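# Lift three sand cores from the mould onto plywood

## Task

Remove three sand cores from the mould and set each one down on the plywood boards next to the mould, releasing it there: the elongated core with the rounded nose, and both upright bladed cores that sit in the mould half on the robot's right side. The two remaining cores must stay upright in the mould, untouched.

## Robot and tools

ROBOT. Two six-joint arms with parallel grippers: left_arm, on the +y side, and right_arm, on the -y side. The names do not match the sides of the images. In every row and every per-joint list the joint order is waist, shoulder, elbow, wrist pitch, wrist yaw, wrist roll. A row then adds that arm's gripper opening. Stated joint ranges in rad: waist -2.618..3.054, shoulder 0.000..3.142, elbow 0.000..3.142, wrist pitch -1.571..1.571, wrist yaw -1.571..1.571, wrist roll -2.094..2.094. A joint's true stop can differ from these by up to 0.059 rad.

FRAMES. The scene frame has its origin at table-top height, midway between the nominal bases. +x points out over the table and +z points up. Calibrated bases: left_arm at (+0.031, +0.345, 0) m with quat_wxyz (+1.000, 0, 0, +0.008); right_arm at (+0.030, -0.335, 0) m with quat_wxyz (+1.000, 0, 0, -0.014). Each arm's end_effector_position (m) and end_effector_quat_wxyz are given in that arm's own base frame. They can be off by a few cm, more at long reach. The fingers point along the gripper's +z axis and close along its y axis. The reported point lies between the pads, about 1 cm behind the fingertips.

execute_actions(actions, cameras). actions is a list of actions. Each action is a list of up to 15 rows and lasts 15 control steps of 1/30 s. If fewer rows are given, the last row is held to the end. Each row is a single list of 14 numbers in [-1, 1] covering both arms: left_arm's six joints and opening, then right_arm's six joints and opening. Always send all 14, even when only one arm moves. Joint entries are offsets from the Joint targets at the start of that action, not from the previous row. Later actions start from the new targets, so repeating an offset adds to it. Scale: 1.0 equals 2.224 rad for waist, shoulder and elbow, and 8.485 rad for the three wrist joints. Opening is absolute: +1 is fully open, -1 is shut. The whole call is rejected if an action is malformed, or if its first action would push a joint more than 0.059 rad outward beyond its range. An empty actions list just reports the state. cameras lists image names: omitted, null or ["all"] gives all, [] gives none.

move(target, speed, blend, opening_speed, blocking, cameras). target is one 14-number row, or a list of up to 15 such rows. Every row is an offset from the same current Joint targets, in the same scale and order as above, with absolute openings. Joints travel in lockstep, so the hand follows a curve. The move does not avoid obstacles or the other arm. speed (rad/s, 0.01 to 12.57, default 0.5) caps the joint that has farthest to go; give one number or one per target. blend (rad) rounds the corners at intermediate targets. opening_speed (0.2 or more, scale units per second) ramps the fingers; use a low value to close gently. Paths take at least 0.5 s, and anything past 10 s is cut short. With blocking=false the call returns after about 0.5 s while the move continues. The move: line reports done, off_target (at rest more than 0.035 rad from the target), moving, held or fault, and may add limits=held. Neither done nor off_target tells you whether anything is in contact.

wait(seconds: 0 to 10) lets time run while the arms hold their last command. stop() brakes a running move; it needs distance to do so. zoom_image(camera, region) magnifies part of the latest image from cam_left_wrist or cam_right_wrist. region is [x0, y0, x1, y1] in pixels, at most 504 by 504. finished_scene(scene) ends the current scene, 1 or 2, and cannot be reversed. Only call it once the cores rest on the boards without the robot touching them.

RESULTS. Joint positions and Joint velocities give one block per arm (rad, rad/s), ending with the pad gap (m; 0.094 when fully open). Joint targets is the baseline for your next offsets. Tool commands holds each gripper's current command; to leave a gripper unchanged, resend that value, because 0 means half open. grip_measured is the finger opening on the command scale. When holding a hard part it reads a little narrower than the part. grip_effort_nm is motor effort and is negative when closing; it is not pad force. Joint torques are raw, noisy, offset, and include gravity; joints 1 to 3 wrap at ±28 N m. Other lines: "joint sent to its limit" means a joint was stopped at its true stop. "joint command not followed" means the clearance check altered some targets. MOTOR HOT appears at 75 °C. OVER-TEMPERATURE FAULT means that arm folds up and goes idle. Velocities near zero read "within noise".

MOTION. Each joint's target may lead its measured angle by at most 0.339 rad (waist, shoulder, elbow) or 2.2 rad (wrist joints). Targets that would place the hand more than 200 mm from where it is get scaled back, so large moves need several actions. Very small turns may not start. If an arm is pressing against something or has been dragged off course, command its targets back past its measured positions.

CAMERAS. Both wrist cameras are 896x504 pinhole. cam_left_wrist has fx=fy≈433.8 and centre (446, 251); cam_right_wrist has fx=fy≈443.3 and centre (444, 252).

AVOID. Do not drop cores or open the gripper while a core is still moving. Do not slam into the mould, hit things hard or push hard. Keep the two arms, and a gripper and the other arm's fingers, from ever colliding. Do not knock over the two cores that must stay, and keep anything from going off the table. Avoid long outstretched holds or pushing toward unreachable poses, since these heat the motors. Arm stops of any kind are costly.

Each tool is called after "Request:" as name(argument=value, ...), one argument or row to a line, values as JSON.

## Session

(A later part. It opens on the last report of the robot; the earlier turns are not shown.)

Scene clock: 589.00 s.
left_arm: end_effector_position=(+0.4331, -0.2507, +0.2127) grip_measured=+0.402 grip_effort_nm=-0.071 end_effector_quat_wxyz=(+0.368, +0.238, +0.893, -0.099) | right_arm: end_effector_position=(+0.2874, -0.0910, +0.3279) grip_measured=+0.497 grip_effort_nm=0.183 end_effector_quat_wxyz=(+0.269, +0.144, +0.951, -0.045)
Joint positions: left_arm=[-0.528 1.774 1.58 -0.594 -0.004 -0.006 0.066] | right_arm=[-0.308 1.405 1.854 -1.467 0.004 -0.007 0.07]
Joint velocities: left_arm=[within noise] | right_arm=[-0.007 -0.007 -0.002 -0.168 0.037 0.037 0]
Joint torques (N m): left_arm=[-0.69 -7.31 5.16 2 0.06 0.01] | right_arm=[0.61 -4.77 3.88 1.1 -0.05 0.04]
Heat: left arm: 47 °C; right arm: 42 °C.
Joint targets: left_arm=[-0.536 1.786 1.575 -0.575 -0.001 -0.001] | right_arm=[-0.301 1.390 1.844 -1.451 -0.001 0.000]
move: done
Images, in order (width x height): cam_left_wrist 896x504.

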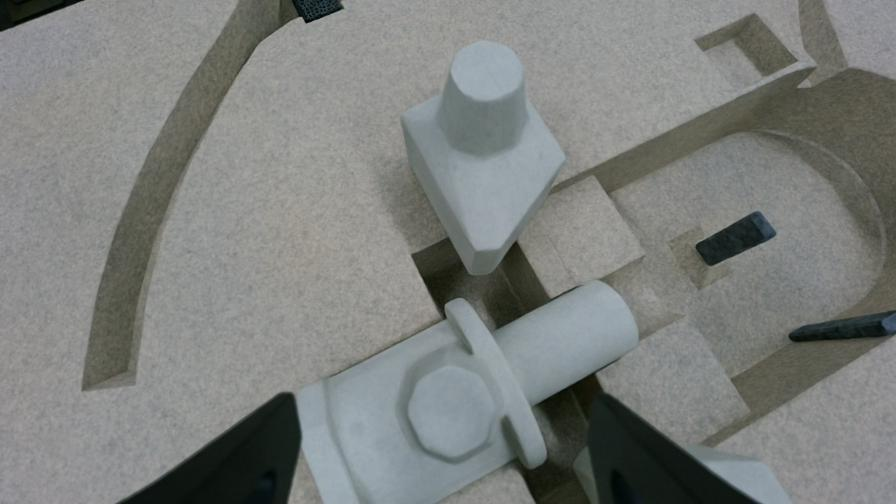

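Request:
move(
  target=[-0.0022,0.0289,-0.0066,0.0094,0,0,0.4,0,0,0,0,0,0,0.5],
  speed=0.15,
  cameras=["cam_left_wrist"],
)

Scene clock: 592.97 s.
left_arm: end_effector_position=(+0.4461, -0.2613, +0.1911) grip_measured=+0.402 grip_effort_nm=-0.081 end_effector_quat_wxyz=(+0.370, +0.240, +0.892, -0.100) | right_arm: end_effector_position=(+0.2874, -0.0910, +0.3279) grip_measured=+0.497 grip_effort_nm=0.178 end_effector_quat_wxyz=(+0.269, +0.144, +0.951, -0.045)
Joint positions: left_arm=[-0.533 1.835 1.567 -0.516 -0.004 -0.006 0.066] | right_arm=[-0.308 1.405 1.854 -1.467 0.004 -0.007 0.07]
Joint velocities: within noise
Joint torques (N m): left_arm=[-0.57 -7.61 5.15 2.01 0.05 0] | right_arm=[0.61 -4.77 3.89 1.1 -0.06 0.04]
Heat: left arm: 46 °C; right arm: 42 °C.
Joint targets: left_arm=[-0.541 1.850 1.560 -0.496 -0.001 -0.001] | right_arm=[-0.301 1.390 1.844 -1.451 -0.001 0.000]
move: done
Images, in order (width x height): cam_left_wrist 896x504.

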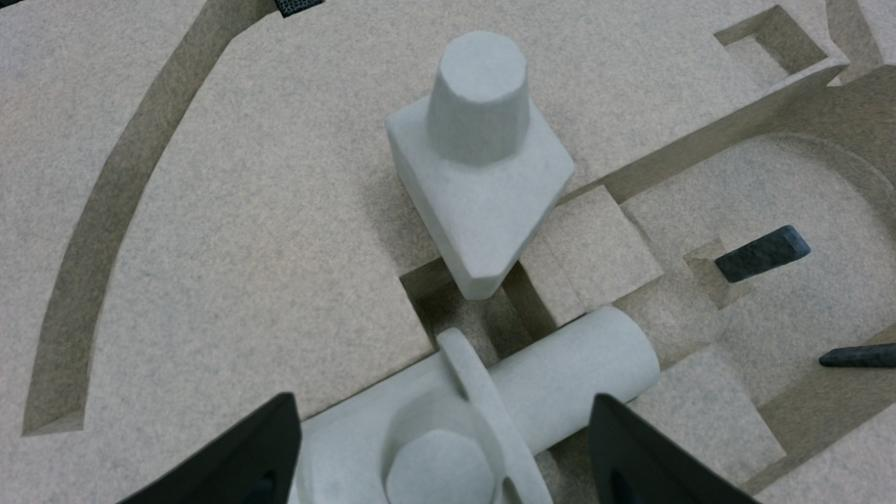

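Request:
move(
  target=[0,0.0108,-0.0171,-0.0008,0,0,0.4,0,0,0,0,0,0,0.5],
  speed=0.08,
  cameras=["cam_left_wrist"],
)

Scene clock: 598.40 s.
left_arm: end_effector_position=(+0.4414, -0.2585, +0.1644) grip_measured=+0.402 grip_effort_nm=-0.085 end_effector_quat_wxyz=(+0.344, +0.243, +0.902, -0.093) | right_arm: end_effector_position=(+0.2874, -0.0911, +0.3279) grip_measured=+0.497 grip_effort_nm=0.178 end_effector_quat_wxyz=(+0.269, +0.144, +0.951, -0.045)
Joint positions: left_arm=[-0.533 1.857 1.529 -0.513 -0.004 -0.006 0.066] | right_arm=[-0.308 1.405 1.854 -1.467 0.004 -0.007 0.07]
Joint velocities: within noise
Joint torques (N m): left_arm=[-0.55 -7.57 4.98 1.82 0.07 0.02] | right_arm=[0.59 -4.78 3.88 1.09 -0.06 0.05]
Heat: left arm: 47 °C; right arm: 42 °C.
Joint targets: left_arm=[-0.541 1.874 1.522 -0.502 -0.001 -0.001] | right_arm=[-0.301 1.390 1.844 -1.451 -0.001 0.000]
move: done
Images, in order (width x height): cam_left_wrist 896x504.

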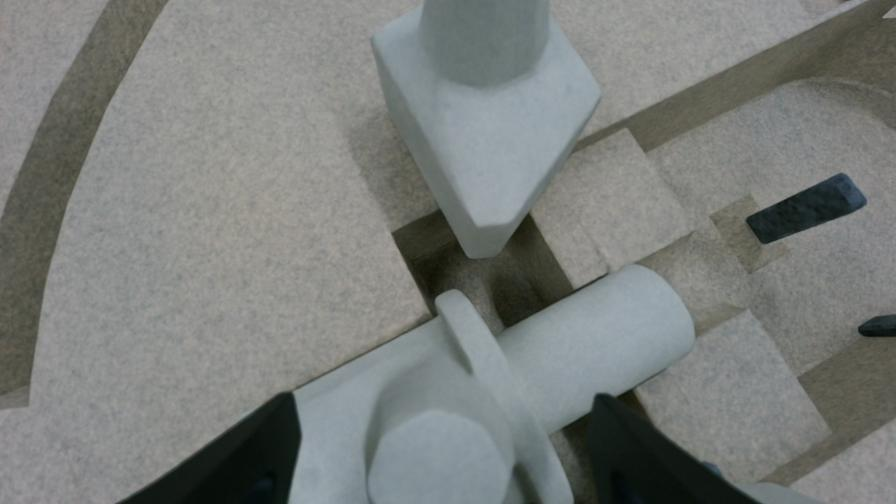

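Request:
move(
  target=[0,0,0,0,0,0,-0.3,0,0,0,0,0,0,0.5],
  opening_speed=0.4,
  cameras=["cam_left_wrist"],
)

Request:
move(
  target=[0,0,0,0,0,0,-0.5,0,0,0,0,0,0,0.5],
  opening_speed=0.2,
  cameras=["cam_left_wrist"],
)

Scene clock: 604.47 s.
left_arm: end_effector_position=(+0.4417, -0.2581, +0.1644) grip_measured=-0.296 grip_effort_nm=-0.208 end_effector_quat_wxyz=(+0.345, +0.243, +0.902, -0.092) | right_arm: end_effector_position=(+0.2874, -0.0911, +0.3279) grip_measured=+0.497 grip_effort_nm=0.173 end_effector_quat_wxyz=(+0.269, +0.144, +0.951, -0.045)
Joint positions: left_arm=[-0.533 1.857 1.529 -0.513 -0.006 -0.005 0.033] | right_arm=[-0.308 1.405 1.854 -1.467 0.004 -0.007 0.07]
Joint velocities: within noise
Joint torques (N m): left_arm=[-0.57 -7.61 4.9 1.84 0.09 0.01] | right_arm=[0.61 -4.75 3.88 1.1 -0.07 0.04]
Heat: left arm: 47 °C; right arm: 42 °C.
Joint targets: left_arm=[-0.541 1.874 1.522 -0.502 0.000 0.000] | right_arm=[-0.301 1.390 1.844 -1.451 -0.001 0.000]
move: done
Images, in order (width x height): cam_left_wrist 896x504.

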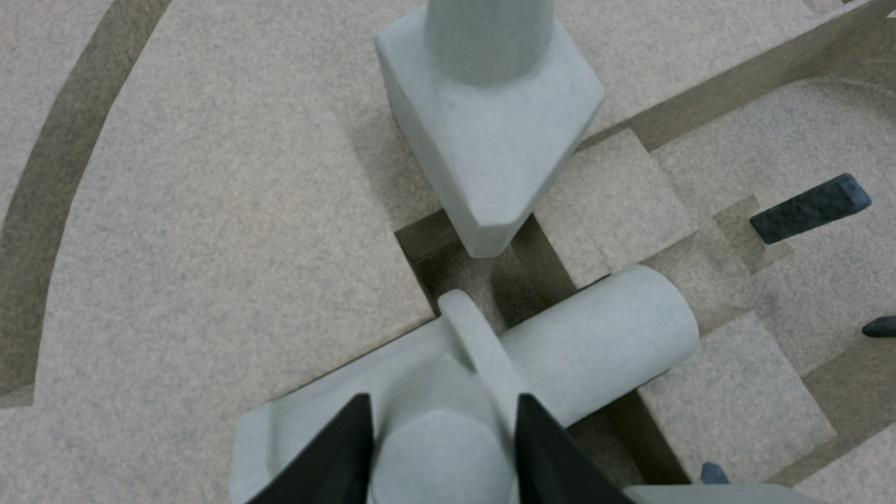

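Scene clock: 605.67 s.
left_arm: end_effector_position=(+0.4416, -0.2580, +0.1643) grip_measured=-0.345 grip_effort_nm=-1.004 end_effector_quat_wxyz=(+0.345, +0.243, +0.902, -0.092) | right_arm: end_effector_position=(+0.2874, -0.0911, +0.3279) grip_measured=+0.497 grip_effort_nm=0.178 end_effector_quat_wxyz=(+0.269, +0.144, +0.951, -0.045)
Joint positions: left_arm=[-0.533 1.857 1.529 -0.513 -0.006 -0.004 0.031] | right_arm=[-0.308 1.405 1.854 -1.467 0.004 -0.007 0.07]
Joint velocities: within noise
Joint torques (N m): left_arm=[-0.65 -7.51 5.03 1.84 0.1 -0.01] | right_arm=[0.59 -4.74 3.86 1.09 -0.06 0.04]
Heat: left arm: 47 °C; right arm: 42 °C.
Joint targets: left_arm=[-0.541 1.874 1.522 -0.502 0.000 0.000] | right_arm=[-0.301 1.390 1.844 -1.451 -0.001 0.000]
move: done
Images, in order (width x height): cam_left_wrist 896x504.

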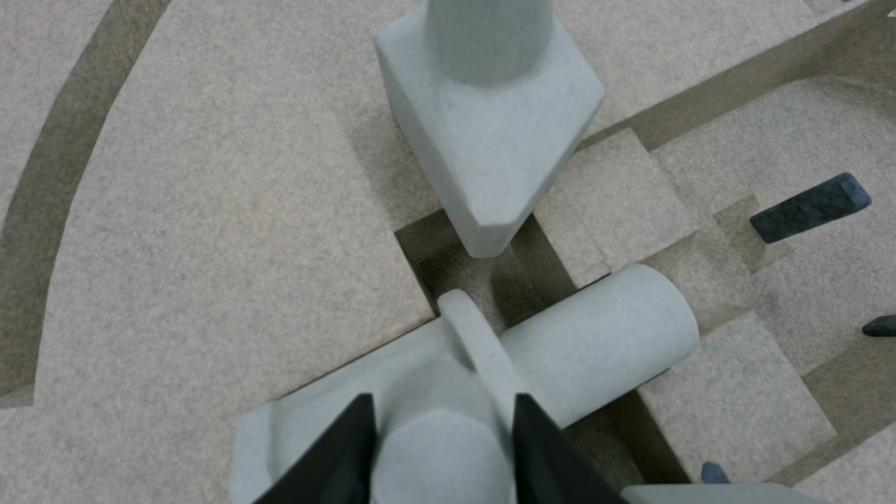

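Request:
move(
  target=[
    [0,-0.0229,0.0814,-0.0093,0,0,-0.5,0,0,0,0,0,0,0.5],
    [0,-0.0139,0.2248,-0.0369,0,0,-0.5,0,0,0,0,0,0,0.5],
  ],
  speed=0.2,
  blend=0.02,
)

Scene clock: 613.93 s.
left_arm: end_effector_position=(+0.4417, -0.2577, +0.2499) grip_measured=-0.347 grip_effort_nm=-0.999 end_effector_quat_wxyz=(+0.334, +0.243, +0.906, -0.089) | right_arm: end_effector_position=(+0.2874, -0.0911, +0.3279) grip_measured=+0.497 grip_effort_nm=0.173 end_effector_quat_wxyz=(+0.269, +0.144, +0.951, -0.045)
Joint positions: left_arm=[-0.533 1.914 1.963 -0.915 -0.007 -0.006 0.031] | right_arm=[-0.308 1.405 1.854 -1.467 0.004 -0.007 0.07]
Joint velocities: within noise
Joint torques (N m): left_arm=[-0.61 -14.27 10.37 2.75 0.11 -0.02] | right_arm=[0.64 -4.72 3.89 1.1 -0.06 0.04]
Heat: left arm: 47 °C; right arm: 42 °C.
Joint targets: left_arm=[-0.541 1.843 2.022 -0.815 0.000 -0.001] | right_arm=[-0.301 1.390 1.844 -1.451 -0.001 0.000]
move: off_target (left_arm); left_arm: the wrist pitch is farthest, 0.100 rad from its target

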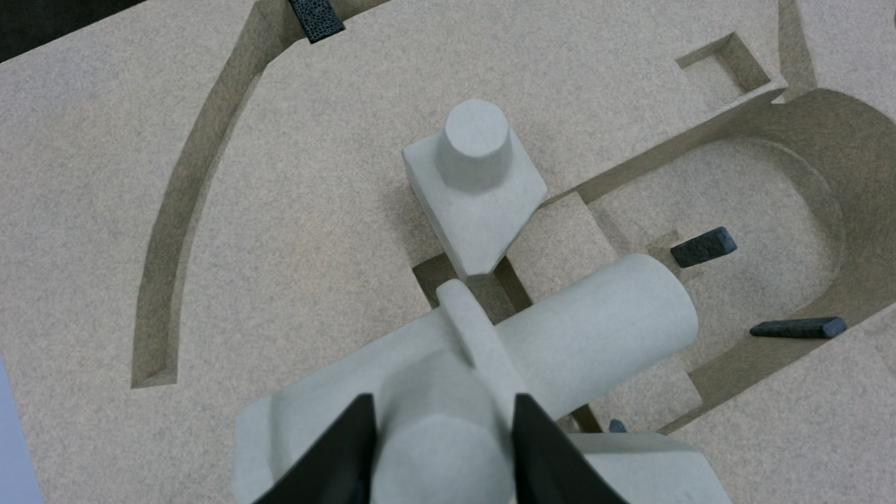

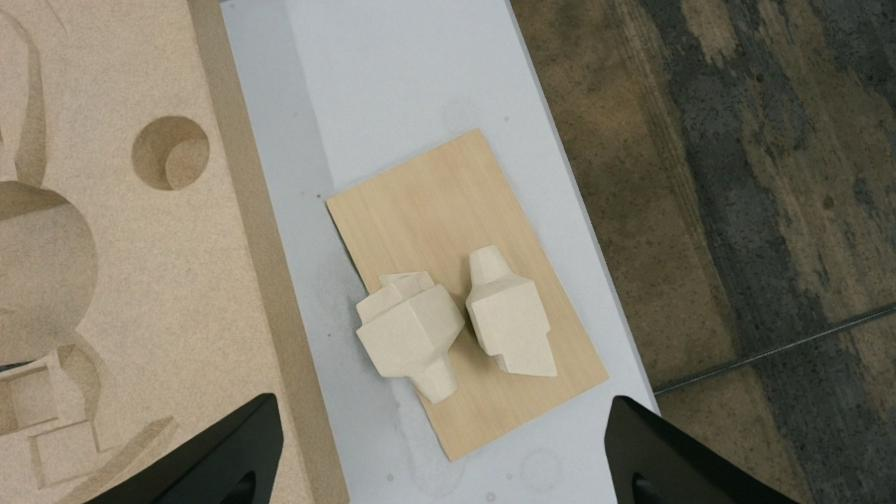

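Request:
move(
  target=[0,0.0076,0.1237,-0.0286,0,0,-0.5,0,0,0,0,0,0,0.5],
  speed=0.25,
)

Scene clock: 623.87 s.
left_arm: end_effector_position=(+0.4218, -0.2460, +0.3191) grip_measured=-0.347 grip_effort_nm=-0.994 end_effector_quat_wxyz=(+0.348, +0.242, +0.901, -0.093) | right_arm: end_effector_position=(+0.2874, -0.0911, +0.3279) grip_measured=+0.497 grip_effort_nm=0.173 end_effector_quat_wxyz=(+0.269, +0.144, +0.951, -0.045)
Joint positions: left_arm=[-0.533 1.914 2.242 -1.162 -0.007 -0.006 0.031] | right_arm=[-0.308 1.405 1.854 -1.467 0.004 -0.007 0.07]
Joint velocities: within noise
Joint torques (N m): left_arm=[-0.69 -12.46 9.43 2.87 0.09 0] | right_arm=[0.61 -4.75 3.89 1.09 -0.06 0.04]
Heat: left arm: 50 °C; right arm: 42 °C.
Joint targets: left_arm=[-0.541 1.860 2.297 -1.058 0.000 -0.001] | right_arm=[-0.301 1.390 1.844 -1.451 -0.001 0.000]
move: off_target (left_arm); left_arm: the wrist pitch is farthest, 0.104 rad from its target

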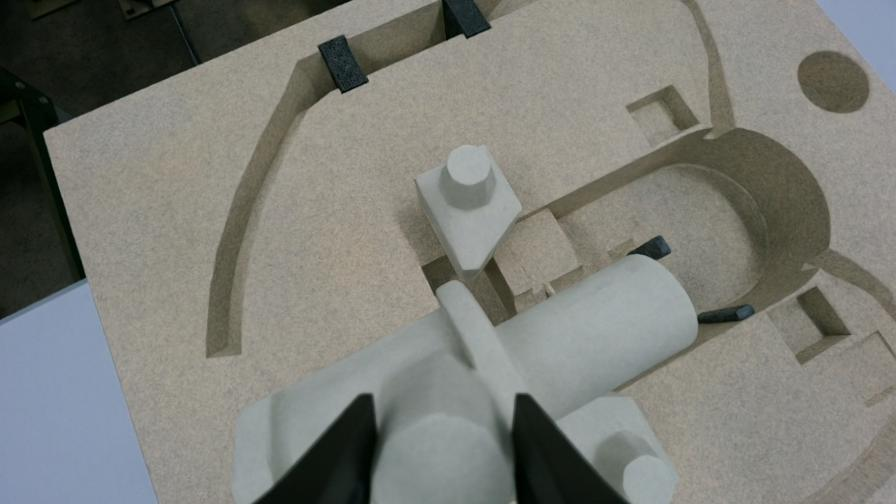

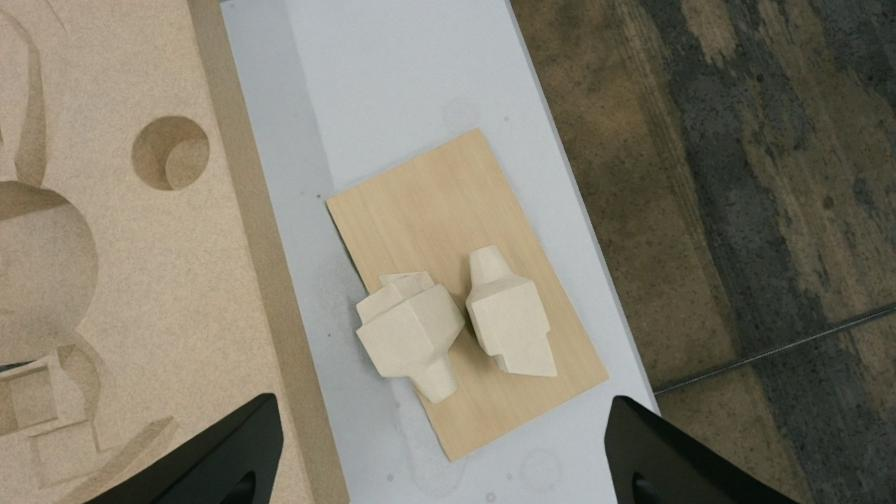

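Request:
move(
  target=[
    [0,-0.1664,-0.2077,0.0088,0,0,-0.5,0,0,0,0,0,0,0.5],
    [0.2878,-0.2181,-0.3314,0.0045,-0.0589,-0.0772,-0.5,0,0,0,0,0,0,0.5],
  ],
  speed=0.35,
  blend=0.05,
  cameras=["cam_left_wrist"],
)

Scene clock: 638.00 s.
left_arm: end_effector_position=(+0.3386, +0.1106, +0.2712) grip_measured=-0.347 grip_effort_nm=-0.994 end_effector_quat_wxyz=(+0.322, -0.397, +0.850, +0.127) | right_arm: end_effector_position=(+0.2874, -0.0911, +0.3279) grip_measured=+0.497 grip_effort_nm=0.178 end_effector_quat_wxyz=(+0.269, +0.144, +0.951, -0.045)
Joint positions: left_arm=[0.098 1.439 1.544 -1.104 -0.441 -0.646 0.031] | right_arm=[-0.308 1.405 1.854 -1.467 0.004 -0.007 0.07]
Joint velocities: within noise
Joint torques (N m): left_arm=[0.12 -9.59 6.3 2.39 -0.9 -0.14] | right_arm=[0.59 -4.75 3.89 1.1 -0.07 0.04]
Heat: left arm: 53 °C; right arm: 42 °C.
Joint targets: left_arm=[0.099 1.375 1.560 -1.020 -0.500 -0.656] | right_arm=[-0.301 1.390 1.844 -1.451 -0.001 0.000]
move: off_target (left_arm); left_arm: the wrist pitch is farthest, 0.084 rad from its target
Images, in order (width x height): cam_left_wrist 896x504.

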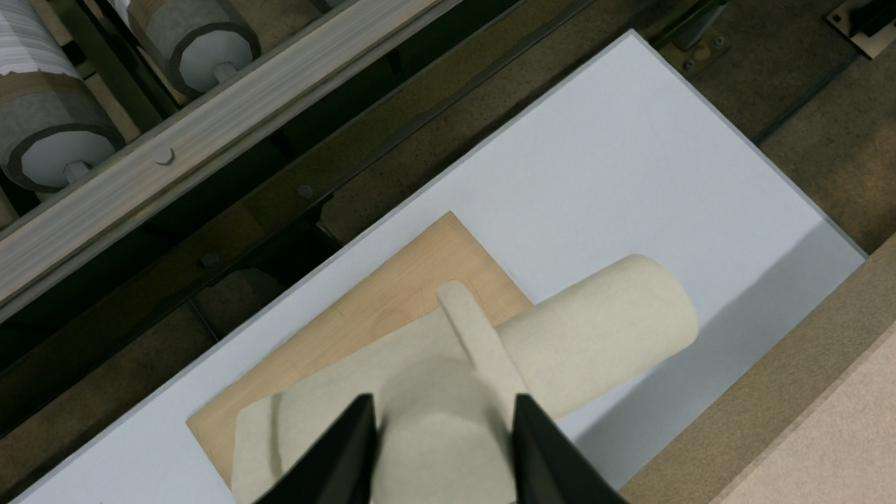

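Request:
move(
  target=[-0.0328,0.0247,-0.1057,0.0094,-0.0236,-0.0405,-0.5,0,0,0,0,0,0,0.5],
  speed=0.25,
  cameras=["cam_left_wrist"],
)

Scene clock: 649.03 s.
left_arm: end_effector_position=(+0.3233, +0.1138, +0.2113) grip_measured=-0.347 grip_effort_nm=-0.999 end_effector_quat_wxyz=(+0.316, -0.512, +0.782, +0.165) | right_arm: end_effector_position=(+0.2874, -0.0911, +0.3279) grip_measured=+0.497 grip_effort_nm=0.173 end_effector_quat_wxyz=(+0.269, +0.144, +0.951, -0.045)
Joint positions: left_arm=[0.035 1.44 1.31 -1.008 -0.606 -0.987 0.031] | right_arm=[-0.308 1.405 1.854 -1.467 0.004 -0.007 0.07]
Joint velocities: within noise
Joint torques (N m): left_arm=[-0.53 -5.61 6.23 1.94 -1.4 -0.21] | right_arm=[0.62 -4.74 3.88 1.1 -0.06 0.04]
Heat: left arm: 51 °C; right arm: 42 °C.
Joint targets: left_arm=[0.026 1.430 1.325 -0.940 -0.700 -0.999] | right_arm=[-0.301 1.390 1.844 -1.451 -0.001 0.000]
move: off_target (left_arm); left_arm: the wrist yaw is farthest, 0.094 rad from its target
Images, in order (width x height): cam_left_wrist 896x504.

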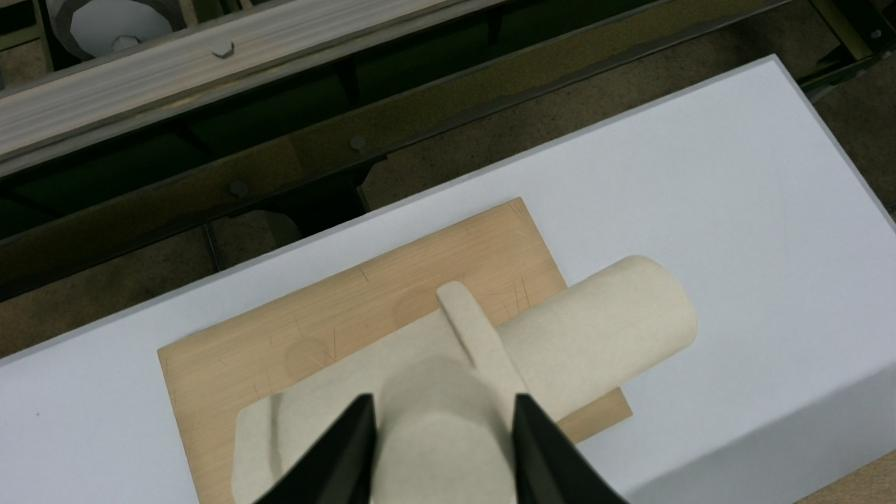

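Request:
move(
  target=[0,0.0045,-0.0787,0.0218,0,0.0118,-0.5,0,0,0,0,0,0,0.5],
  speed=0.15,
  cameras=["cam_left_wrist"],
)

Scene clock: 664.13 s.
left_arm: end_effector_position=(+0.3268, +0.1143, +0.1656) grip_measured=-0.347 grip_effort_nm=-0.994 end_effector_quat_wxyz=(+0.309, -0.478, +0.802, +0.179) | right_arm: end_effector_position=(+0.2874, -0.0911, +0.3279) grip_measured=+0.497 grip_effort_nm=0.178 end_effector_quat_wxyz=(+0.269, +0.144, +0.951, -0.045)
Joint positions: left_arm=[0.035 1.45 1.136 -0.823 -0.608 -0.903 0.031] | right_arm=[-0.308 1.405 1.854 -1.467 0.004 -0.007 0.07]
Joint velocities: within noise
Joint torques (N m): left_arm=[-0.57 -5.72 6.28 1.95 -1.39 -0.03] | right_arm=[0.61 -4.75 3.89 1.1 -0.06 0.04]
Heat: left arm: 49 °C; right arm: 42 °C.
Joint targets: left_arm=[0.026 1.440 1.150 -0.755 -0.701 -0.899] | right_arm=[-0.301 1.390 1.844 -1.451 -0.001 0.000]
move: off_target (left_arm); left_arm: the wrist yaw is farthest, 0.092 rad from its target
Images, in order (width x height): cam_left_wrist 896x504.

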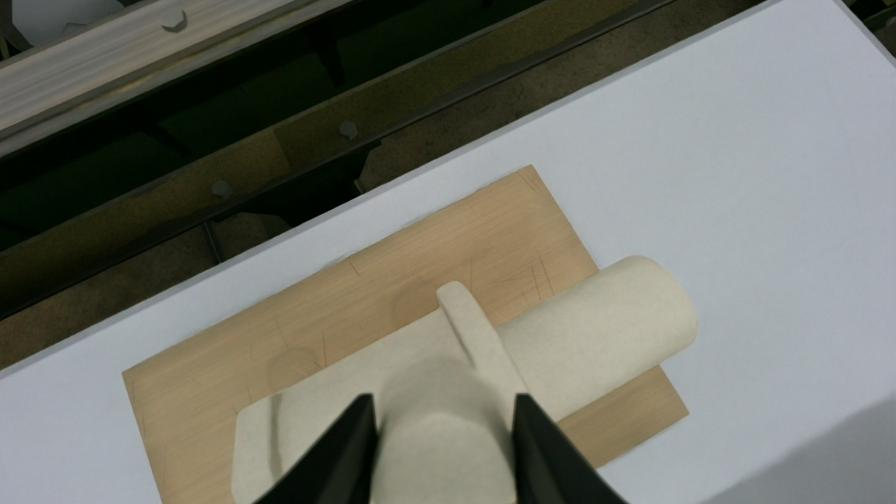

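Request:
move(
  target=[0,-0.0344,-0.031,-0.0009,0,0,-0.5,0,0,0,0,0,0,0.5],
  speed=0.1,
  cameras=["cam_left_wrist"],
)

Scene clock: 673.80 s.
left_arm: end_effector_position=(+0.3117, +0.1137, +0.1522) grip_measured=-0.347 grip_effort_nm=-1.004 end_effector_quat_wxyz=(+0.296, -0.475, +0.807, +0.186) | right_arm: end_effector_position=(+0.2874, -0.0911, +0.3279) grip_measured=+0.497 grip_effort_nm=0.168 end_effector_quat_wxyz=(+0.269, +0.144, +0.951, -0.045)
Joint positions: left_arm=[0.035 1.42 1.069 -0.818 -0.608 -0.902 0.031] | right_arm=[-0.308 1.405 1.854 -1.467 0.004 -0.007 0.07]
Joint velocities: within noise
Joint torques (N m): left_arm=[-0.54 -9.02 6.11 1.77 -1.38 -0.02] | right_arm=[0.62 -4.75 3.88 1.09 -0.06 0.04]
Heat: left arm: 48 °C; right arm: 41 °C.
Joint targets: left_arm=[0.026 1.363 1.081 -0.763 -0.700 -0.899] | right_arm=[-0.301 1.390 1.844 -1.451 -0.001 0.000]
move: off_target (left_arm); left_arm: the wrist yaw is farthest, 0.093 rad from its target
Images, in order (width x height): cam_left_wrist 896x504.

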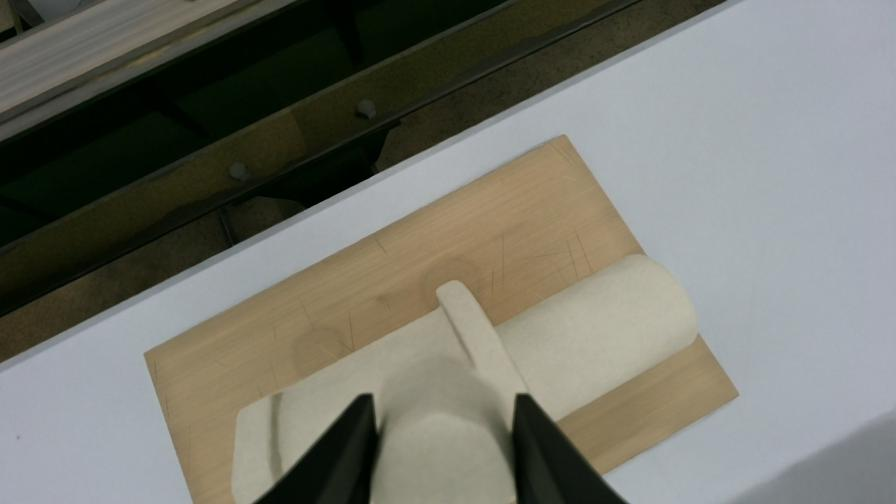

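Request:
move(
  target=[0,0.001,-0.0171,0.0047,0,0,-0.5,0,0,0,0,0,0,0.5],
  speed=0.06,
  cameras=["cam_left_wrist"],
)

Request:
move(
  target=[0,0.001,-0.0171,0.0047,0,0,-0.5,0,0,0,0,0,0,0.5],
  speed=0.06,
  cameras=["cam_left_wrist"],
)

Scene clock: 677.93 s.
left_arm: end_effector_position=(+0.3095, +0.1137, +0.1423) grip_measured=-0.347 grip_effort_nm=-0.999 end_effector_quat_wxyz=(+0.294, -0.475, +0.808, +0.188) | right_arm: end_effector_position=(+0.2874, -0.0911, +0.3279) grip_measured=+0.497 grip_effort_nm=0.173 end_effector_quat_wxyz=(+0.269, +0.144, +0.951, -0.045)
Joint positions: left_arm=[0.035 1.42 1.03 -0.785 -0.608 -0.902 0.031] | right_arm=[-0.308 1.405 1.854 -1.467 0.004 -0.007 0.07]
Joint velocities: within noise
Joint torques (N m): left_arm=[-0.59 -8.73 6.09 1.8 -1.4 -0.03] | right_arm=[0.62 -4.75 3.89 1.09 -0.06 0.04]
Heat: left arm: 47 °C; right arm: 41 °C.
Joint targets: left_arm=[0.026 1.366 1.043 -0.723 -0.700 -0.899] | right_arm=[-0.301 1.390 1.844 -1.451 -0.001 0.000]
move: off_target (left_arm); left_arm: the wrist yaw is farthest, 0.092 rad from its target
Images, in order (width x height): cam_left_wrist 896x504.

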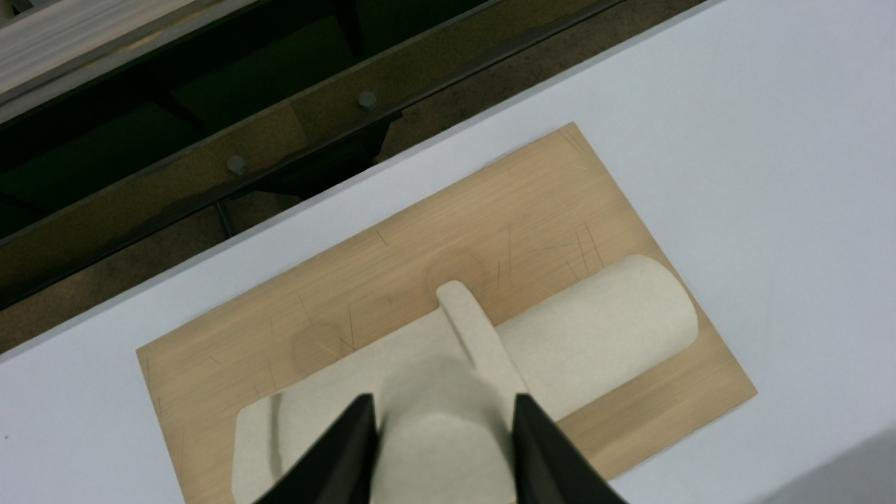

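Scene clock: 679.13 s.
left_arm: end_effector_position=(+0.3082, +0.1136, +0.1329) grip_measured=-0.347 grip_effort_nm=-0.999 end_effector_quat_wxyz=(+0.294, -0.475, +0.808, +0.187) | right_arm: end_effector_position=(+0.2874, -0.0911, +0.3279) grip_measured=+0.497 grip_effort_nm=0.178 end_effector_quat_wxyz=(+0.269, +0.144, +0.951, -0.045)
Joint positions: left_arm=[0.035 1.42 0.992 -0.745 -0.608 -0.902 0.031] | right_arm=[-0.308 1.405 1.854 -1.467 0.004 -0.007 0.07]
Joint velocities: within noise
Joint torques (N m): left_arm=[-0.55 -8.59 6.05 1.83 -1.39 -0.02] | right_arm=[0.65 -4.74 3.89 1.08 -0.06 0.04]
Heat: left arm: 47 °C; right arm: 41 °C.
Joint targets: left_arm=[0.026 1.368 1.005 -0.683 -0.700 -0.899] | right_arm=[-0.301 1.390 1.844 -1.451 -0.001 0.000]
move: off_target (left_arm); left_arm: the wrist yaw is farthest, 0.092 rad from its target
Images, in order (width x height): cam_left_wrist 896x504.

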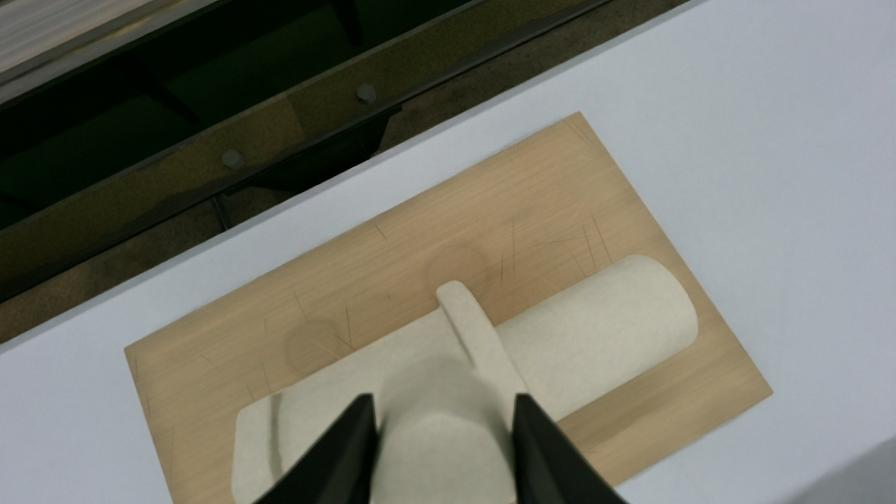

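Request:
move(
  target=[0,0.0007,-0.013,0.0033,0,0,-0.5,0,0,0,0,0,0,0.5],
  speed=0.06,
  cameras=["cam_left_wrist"],
)

Request:
move(
  target=[0,0.0007,-0.013,0.0033,0,0,-0.5,0,0,0,0,0,0,0.5],
  speed=0.06,
  cameras=["cam_left_wrist"],
)

Scene clock: 682.73 s.
left_arm: end_effector_position=(+0.3068, +0.1137, +0.1261) grip_measured=-0.347 grip_effort_nm=-1.004 end_effector_quat_wxyz=(+0.295, -0.475, +0.808, +0.187) | right_arm: end_effector_position=(+0.2874, -0.0911, +0.3279) grip_measured=+0.497 grip_effort_nm=0.178 end_effector_quat_wxyz=(+0.269, +0.144, +0.951, -0.045)
Joint positions: left_arm=[0.035 1.42 0.964 -0.717 -0.609 -0.902 0.031] | right_arm=[-0.308 1.405 1.854 -1.467 0.004 -0.007 0.07]
Joint velocities: within noise
Joint torques (N m): left_arm=[-0.62 -8.47 5.97 1.84 -1.38 -0.02] | right_arm=[0.64 -4.75 3.88 1.1 -0.06 0.04]
Heat: left arm: 47 °C; right arm: 41 °C.
Joint targets: left_arm=[0.026 1.369 0.976 -0.655 -0.700 -0.899] | right_arm=[-0.301 1.390 1.844 -1.451 -0.001 0.000]
move: off_target (left_arm); left_arm: the wrist yaw is farthest, 0.091 rad from its target
Images, in order (width x height): cam_left_wrist 896x504.

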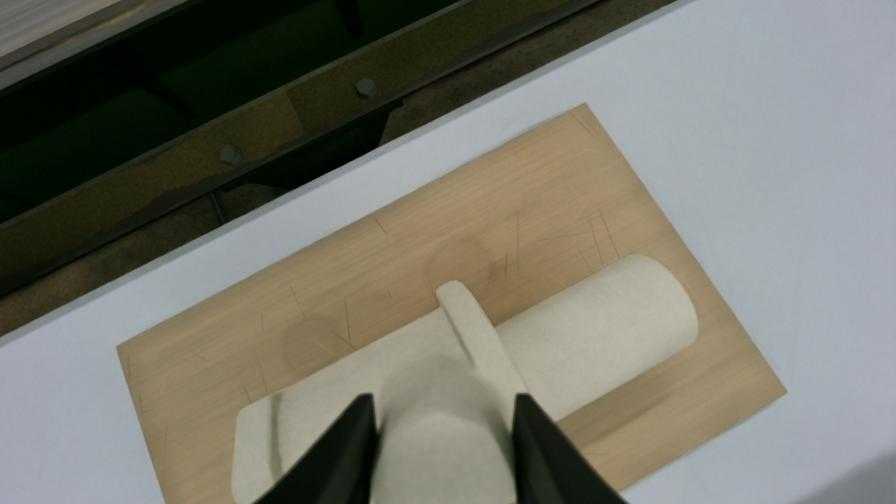

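Scene clock: 683.53 s.
left_arm: end_effector_position=(+0.3071, +0.1165, +0.1246) grip_measured=-0.348 grip_effort_nm=-0.999 end_effector_quat_wxyz=(+0.304, -0.477, +0.802, +0.192) | right_arm: end_effector_position=(+0.2874, -0.0911, +0.3279) grip_measured=+0.497 grip_effort_nm=0.178 end_effector_quat_wxyz=(+0.269, +0.144, +0.951, -0.045)
Joint positions: left_arm=[0.035 1.417 0.942 -0.683 -0.628 -0.902 0.031] | right_arm=[-0.308 1.405 1.854 -1.467 0.004 -0.007 0.07]
Joint velocities: within noise
Joint torques (N m): left_arm=[-0.51 -8.03 5.37 1.79 -1.17 -0.04] | right_arm=[0.61 -4.75 3.88 1.1 -0.06 0.04]
Heat: left arm: 47 °C; right arm: 41 °C.
Joint targets: left_arm=[0.026 1.371 0.947 -0.627 -0.700 -0.899] | right_arm=[-0.301 1.390 1.844 -1.451 -0.001 0.000]
move: off_target (left_arm); left_arm: the wrist yaw is farthest, 0.072 rad from its target
Images, in order (width x height): cam_left_wrist 896x504.

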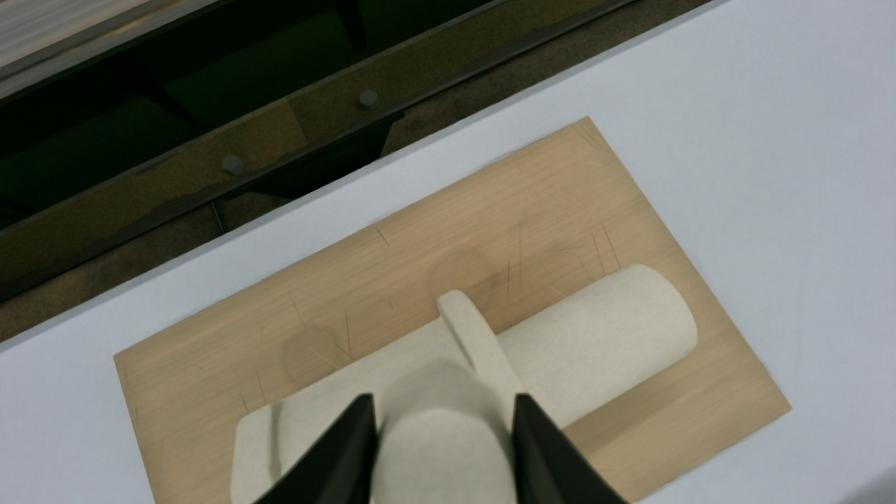

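Request:
move(
  target=[0,0.0007,-0.008,0.002,0,0,-0.5,0,0,0,0,0,0,0.5],
  speed=0.05,
  cameras=["cam_left_wrist"],
)

Request:
move(
  target=[0,0,0,0,0,0,-0.29,0,0,0,0,0,0,0.5],
  opening_speed=0.2,
  cameras=["cam_left_wrist"],
)

Scene clock: 686.83 s.
left_arm: end_effector_position=(+0.3071, +0.1182, +0.1241) grip_measured=-0.348 grip_effort_nm=-1.004 end_effector_quat_wxyz=(+0.311, -0.478, +0.798, +0.195) | right_arm: end_effector_position=(+0.2874, -0.0911, +0.3279) grip_measured=+0.497 grip_effort_nm=0.178 end_effector_quat_wxyz=(+0.269, +0.144, +0.951, -0.045)
Joint positions: left_arm=[0.035 1.413 0.928 -0.661 -0.64 -0.901 0.031] | right_arm=[-0.308 1.405 1.854 -1.467 0.004 -0.007 0.07]
Joint velocities: within noise
Joint torques (N m): left_arm=[-0.59 -7.58 5.11 1.76 -1.02 -0.03] | right_arm=[0.61 -4.78 3.92 1.1 -0.06 0.04]
Heat: left arm: 46 °C; right arm: 41 °C.
Joint targets: left_arm=[0.026 1.373 0.929 -0.610 -0.700 -0.899] | right_arm=[-0.301 1.390 1.844 -1.451 -0.001 0.000]
move: off_target (left_arm); left_arm: the wrist yaw is farthest, 0.060 rad from its target
Images, in order (width x height): cam_left_wrist 896x504.

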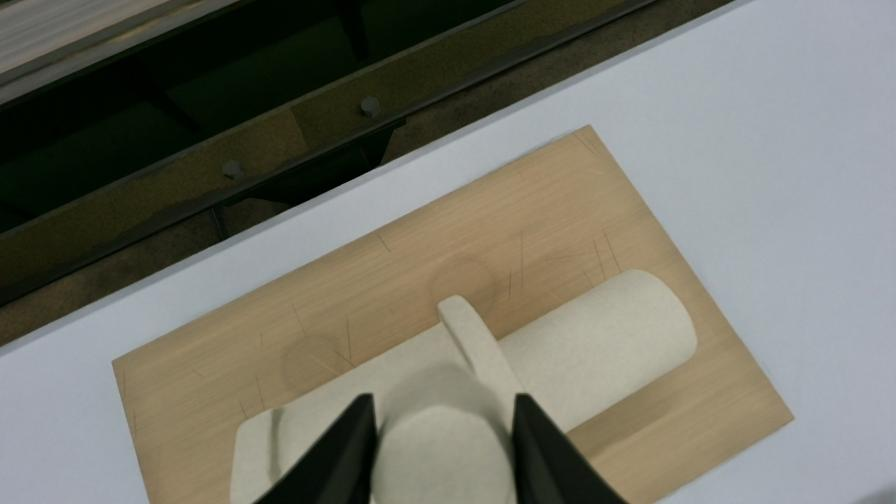

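Scene clock: 688.10 s.
left_arm: end_effector_position=(+0.3071, +0.1184, +0.1242) grip_measured=-0.291 grip_effort_nm=0.061 end_effector_quat_wxyz=(+0.311, -0.478, +0.798, +0.195) | right_arm: end_effector_position=(+0.2874, -0.0911, +0.3279) grip_measured=+0.497 grip_effort_nm=0.173 end_effector_quat_wxyz=(+0.269, +0.144, +0.951, -0.045)
Joint positions: left_arm=[0.035 1.413 0.928 -0.66 -0.641 -0.901 0.033] | right_arm=[-0.308 1.405 1.854 -1.467 0.004 -0.007 0.07]
Joint velocities: within noise
Joint torques (N m): left_arm=[-0.66 -7.56 5.11 1.74 -1.01 -0.04] | right_arm=[0.61 -4.75 3.89 1.09 -0.06 0.04]
Heat: left arm: 46 °C; right arm: 41 °C.
Joint targets: left_arm=[0.026 1.373 0.929 -0.610 -0.701 -0.899] | right_arm=[-0.301 1.390 1.844 -1.451 -0.001 0.000]
move: off_target (left_arm); left_arm: the wrist yaw is farthest, 0.059 rad from its target
Images, in order (width x height): cam_left_wrist 896x504.

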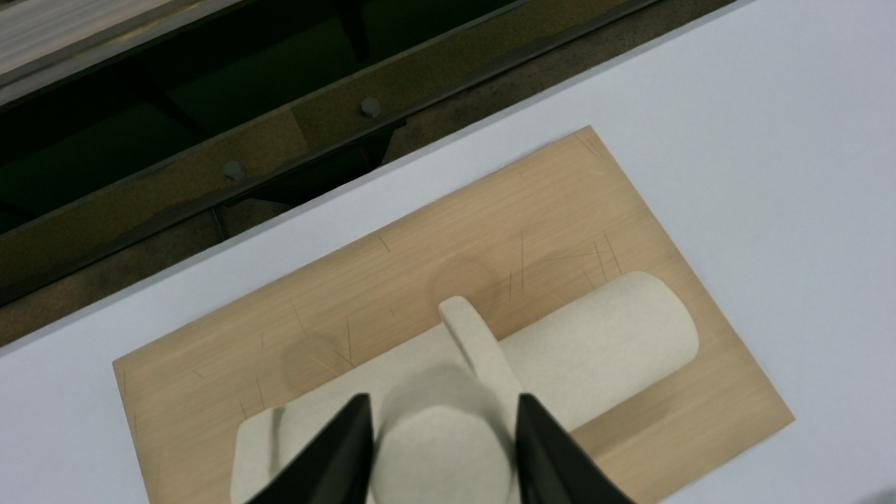

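Request:
move(
  target=[0,0,0,0,0,0,0.2,0,0,0,0,0,0,0.5],
  opening_speed=0.3,
  cameras=["cam_left_wrist"],
)

Request:
move(
  target=[
    [0,-0.06,0.0,0.0,0,0,0.2,0,0,0,0,0,0,0.5],
    [0,-0.1,0.1,-0.02,0,0,0.2,0,0,0,0,0,0,0.5],
  ],
  speed=0.15,
  cameras=["cam_left_wrist"],
)

Scene clock: 694.87 s.
left_arm: end_effector_position=(+0.3124, +0.1225, +0.1332) grip_measured=+0.198 grip_effort_nm=0.144 end_effector_quat_wxyz=(+0.334, -0.482, +0.785, +0.197) | right_arm: end_effector_position=(+0.2874, -0.0911, +0.3279) grip_measured=+0.497 grip_effort_nm=0.173 end_effector_quat_wxyz=(+0.269, +0.144, +0.951, -0.045)
Joint positions: left_arm=[0.035 1.402 0.928 -0.624 -0.67 -0.9 0.056] | right_arm=[-0.308 1.405 1.854 -1.467 0.004 -0.007 0.07]
Joint velocities: within noise
Joint torques (N m): left_arm=[-0.58 -6.74 5.08 1.42 -0.71 -0.05] | right_arm=[0.59 -4.78 3.86 1.1 -0.06 0.04]
Heat: left arm: 45 °C; right arm: 41 °C.
Joint targets: left_arm=[0.026 1.373 0.929 -0.610 -0.700 -0.899] | right_arm=[-0.301 1.390 1.844 -1.451 -0.001 0.000]
move: done
Images, in order (width x height): cam_left_wrist 896x504.

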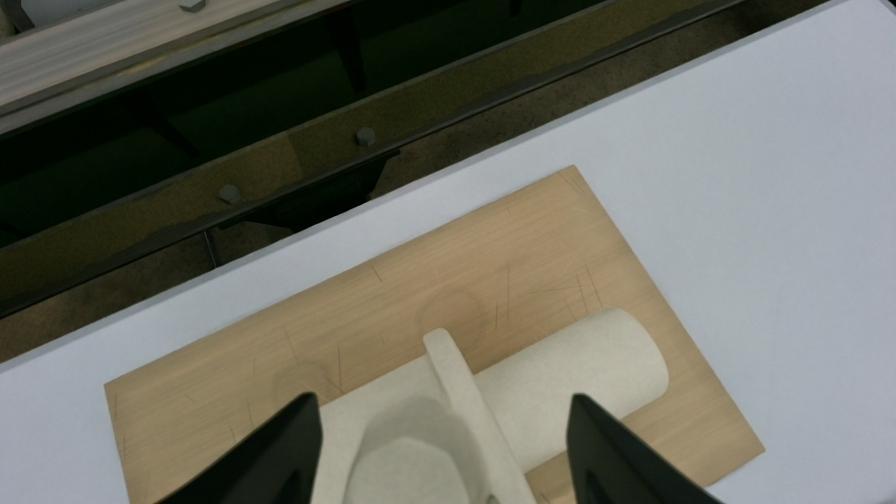

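Scene clock: 697.87 s.
left_arm: end_effector_position=(+0.3036, +0.1228, +0.2585) grip_measured=+0.198 grip_effort_nm=0.134 end_effector_quat_wxyz=(+0.444, -0.504, +0.728, +0.133) | right_arm: end_effector_position=(+0.2874, -0.0911, +0.3279) grip_measured=+0.497 grip_effort_nm=0.178 end_effector_quat_wxyz=(+0.269, +0.144, +0.951, -0.045)
Joint positions: left_arm=[0.035 1.17 1.127 -0.774 -0.674 -0.9 0.056] | right_arm=[-0.308 1.405 1.854 -1.467 0.004 -0.007 0.07]
Joint velocities: within noise
Joint torques (N m): left_arm=[-0.65 -4.44 7.47 1.59 -0.61 -0.05] | right_arm=[0.64 -4.77 3.88 1.09 -0.06 0.04]
Heat: left arm: 45 °C; right arm: 41 °C.
Joint targets: left_arm=[0.026 1.150 1.152 -0.780 -0.701 -0.899] | right_arm=[-0.301 1.390 1.844 -1.451 -0.001 0.000]
move: done
Images, in order (width x height): cam_left_wrist 896x504.

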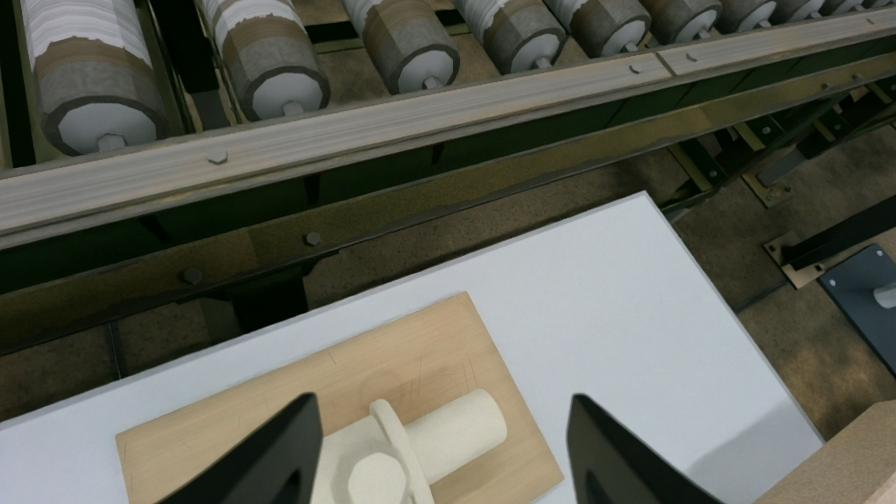

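Request:
finished_scene(
  scene=1,
)

The scene is finished: the task was done.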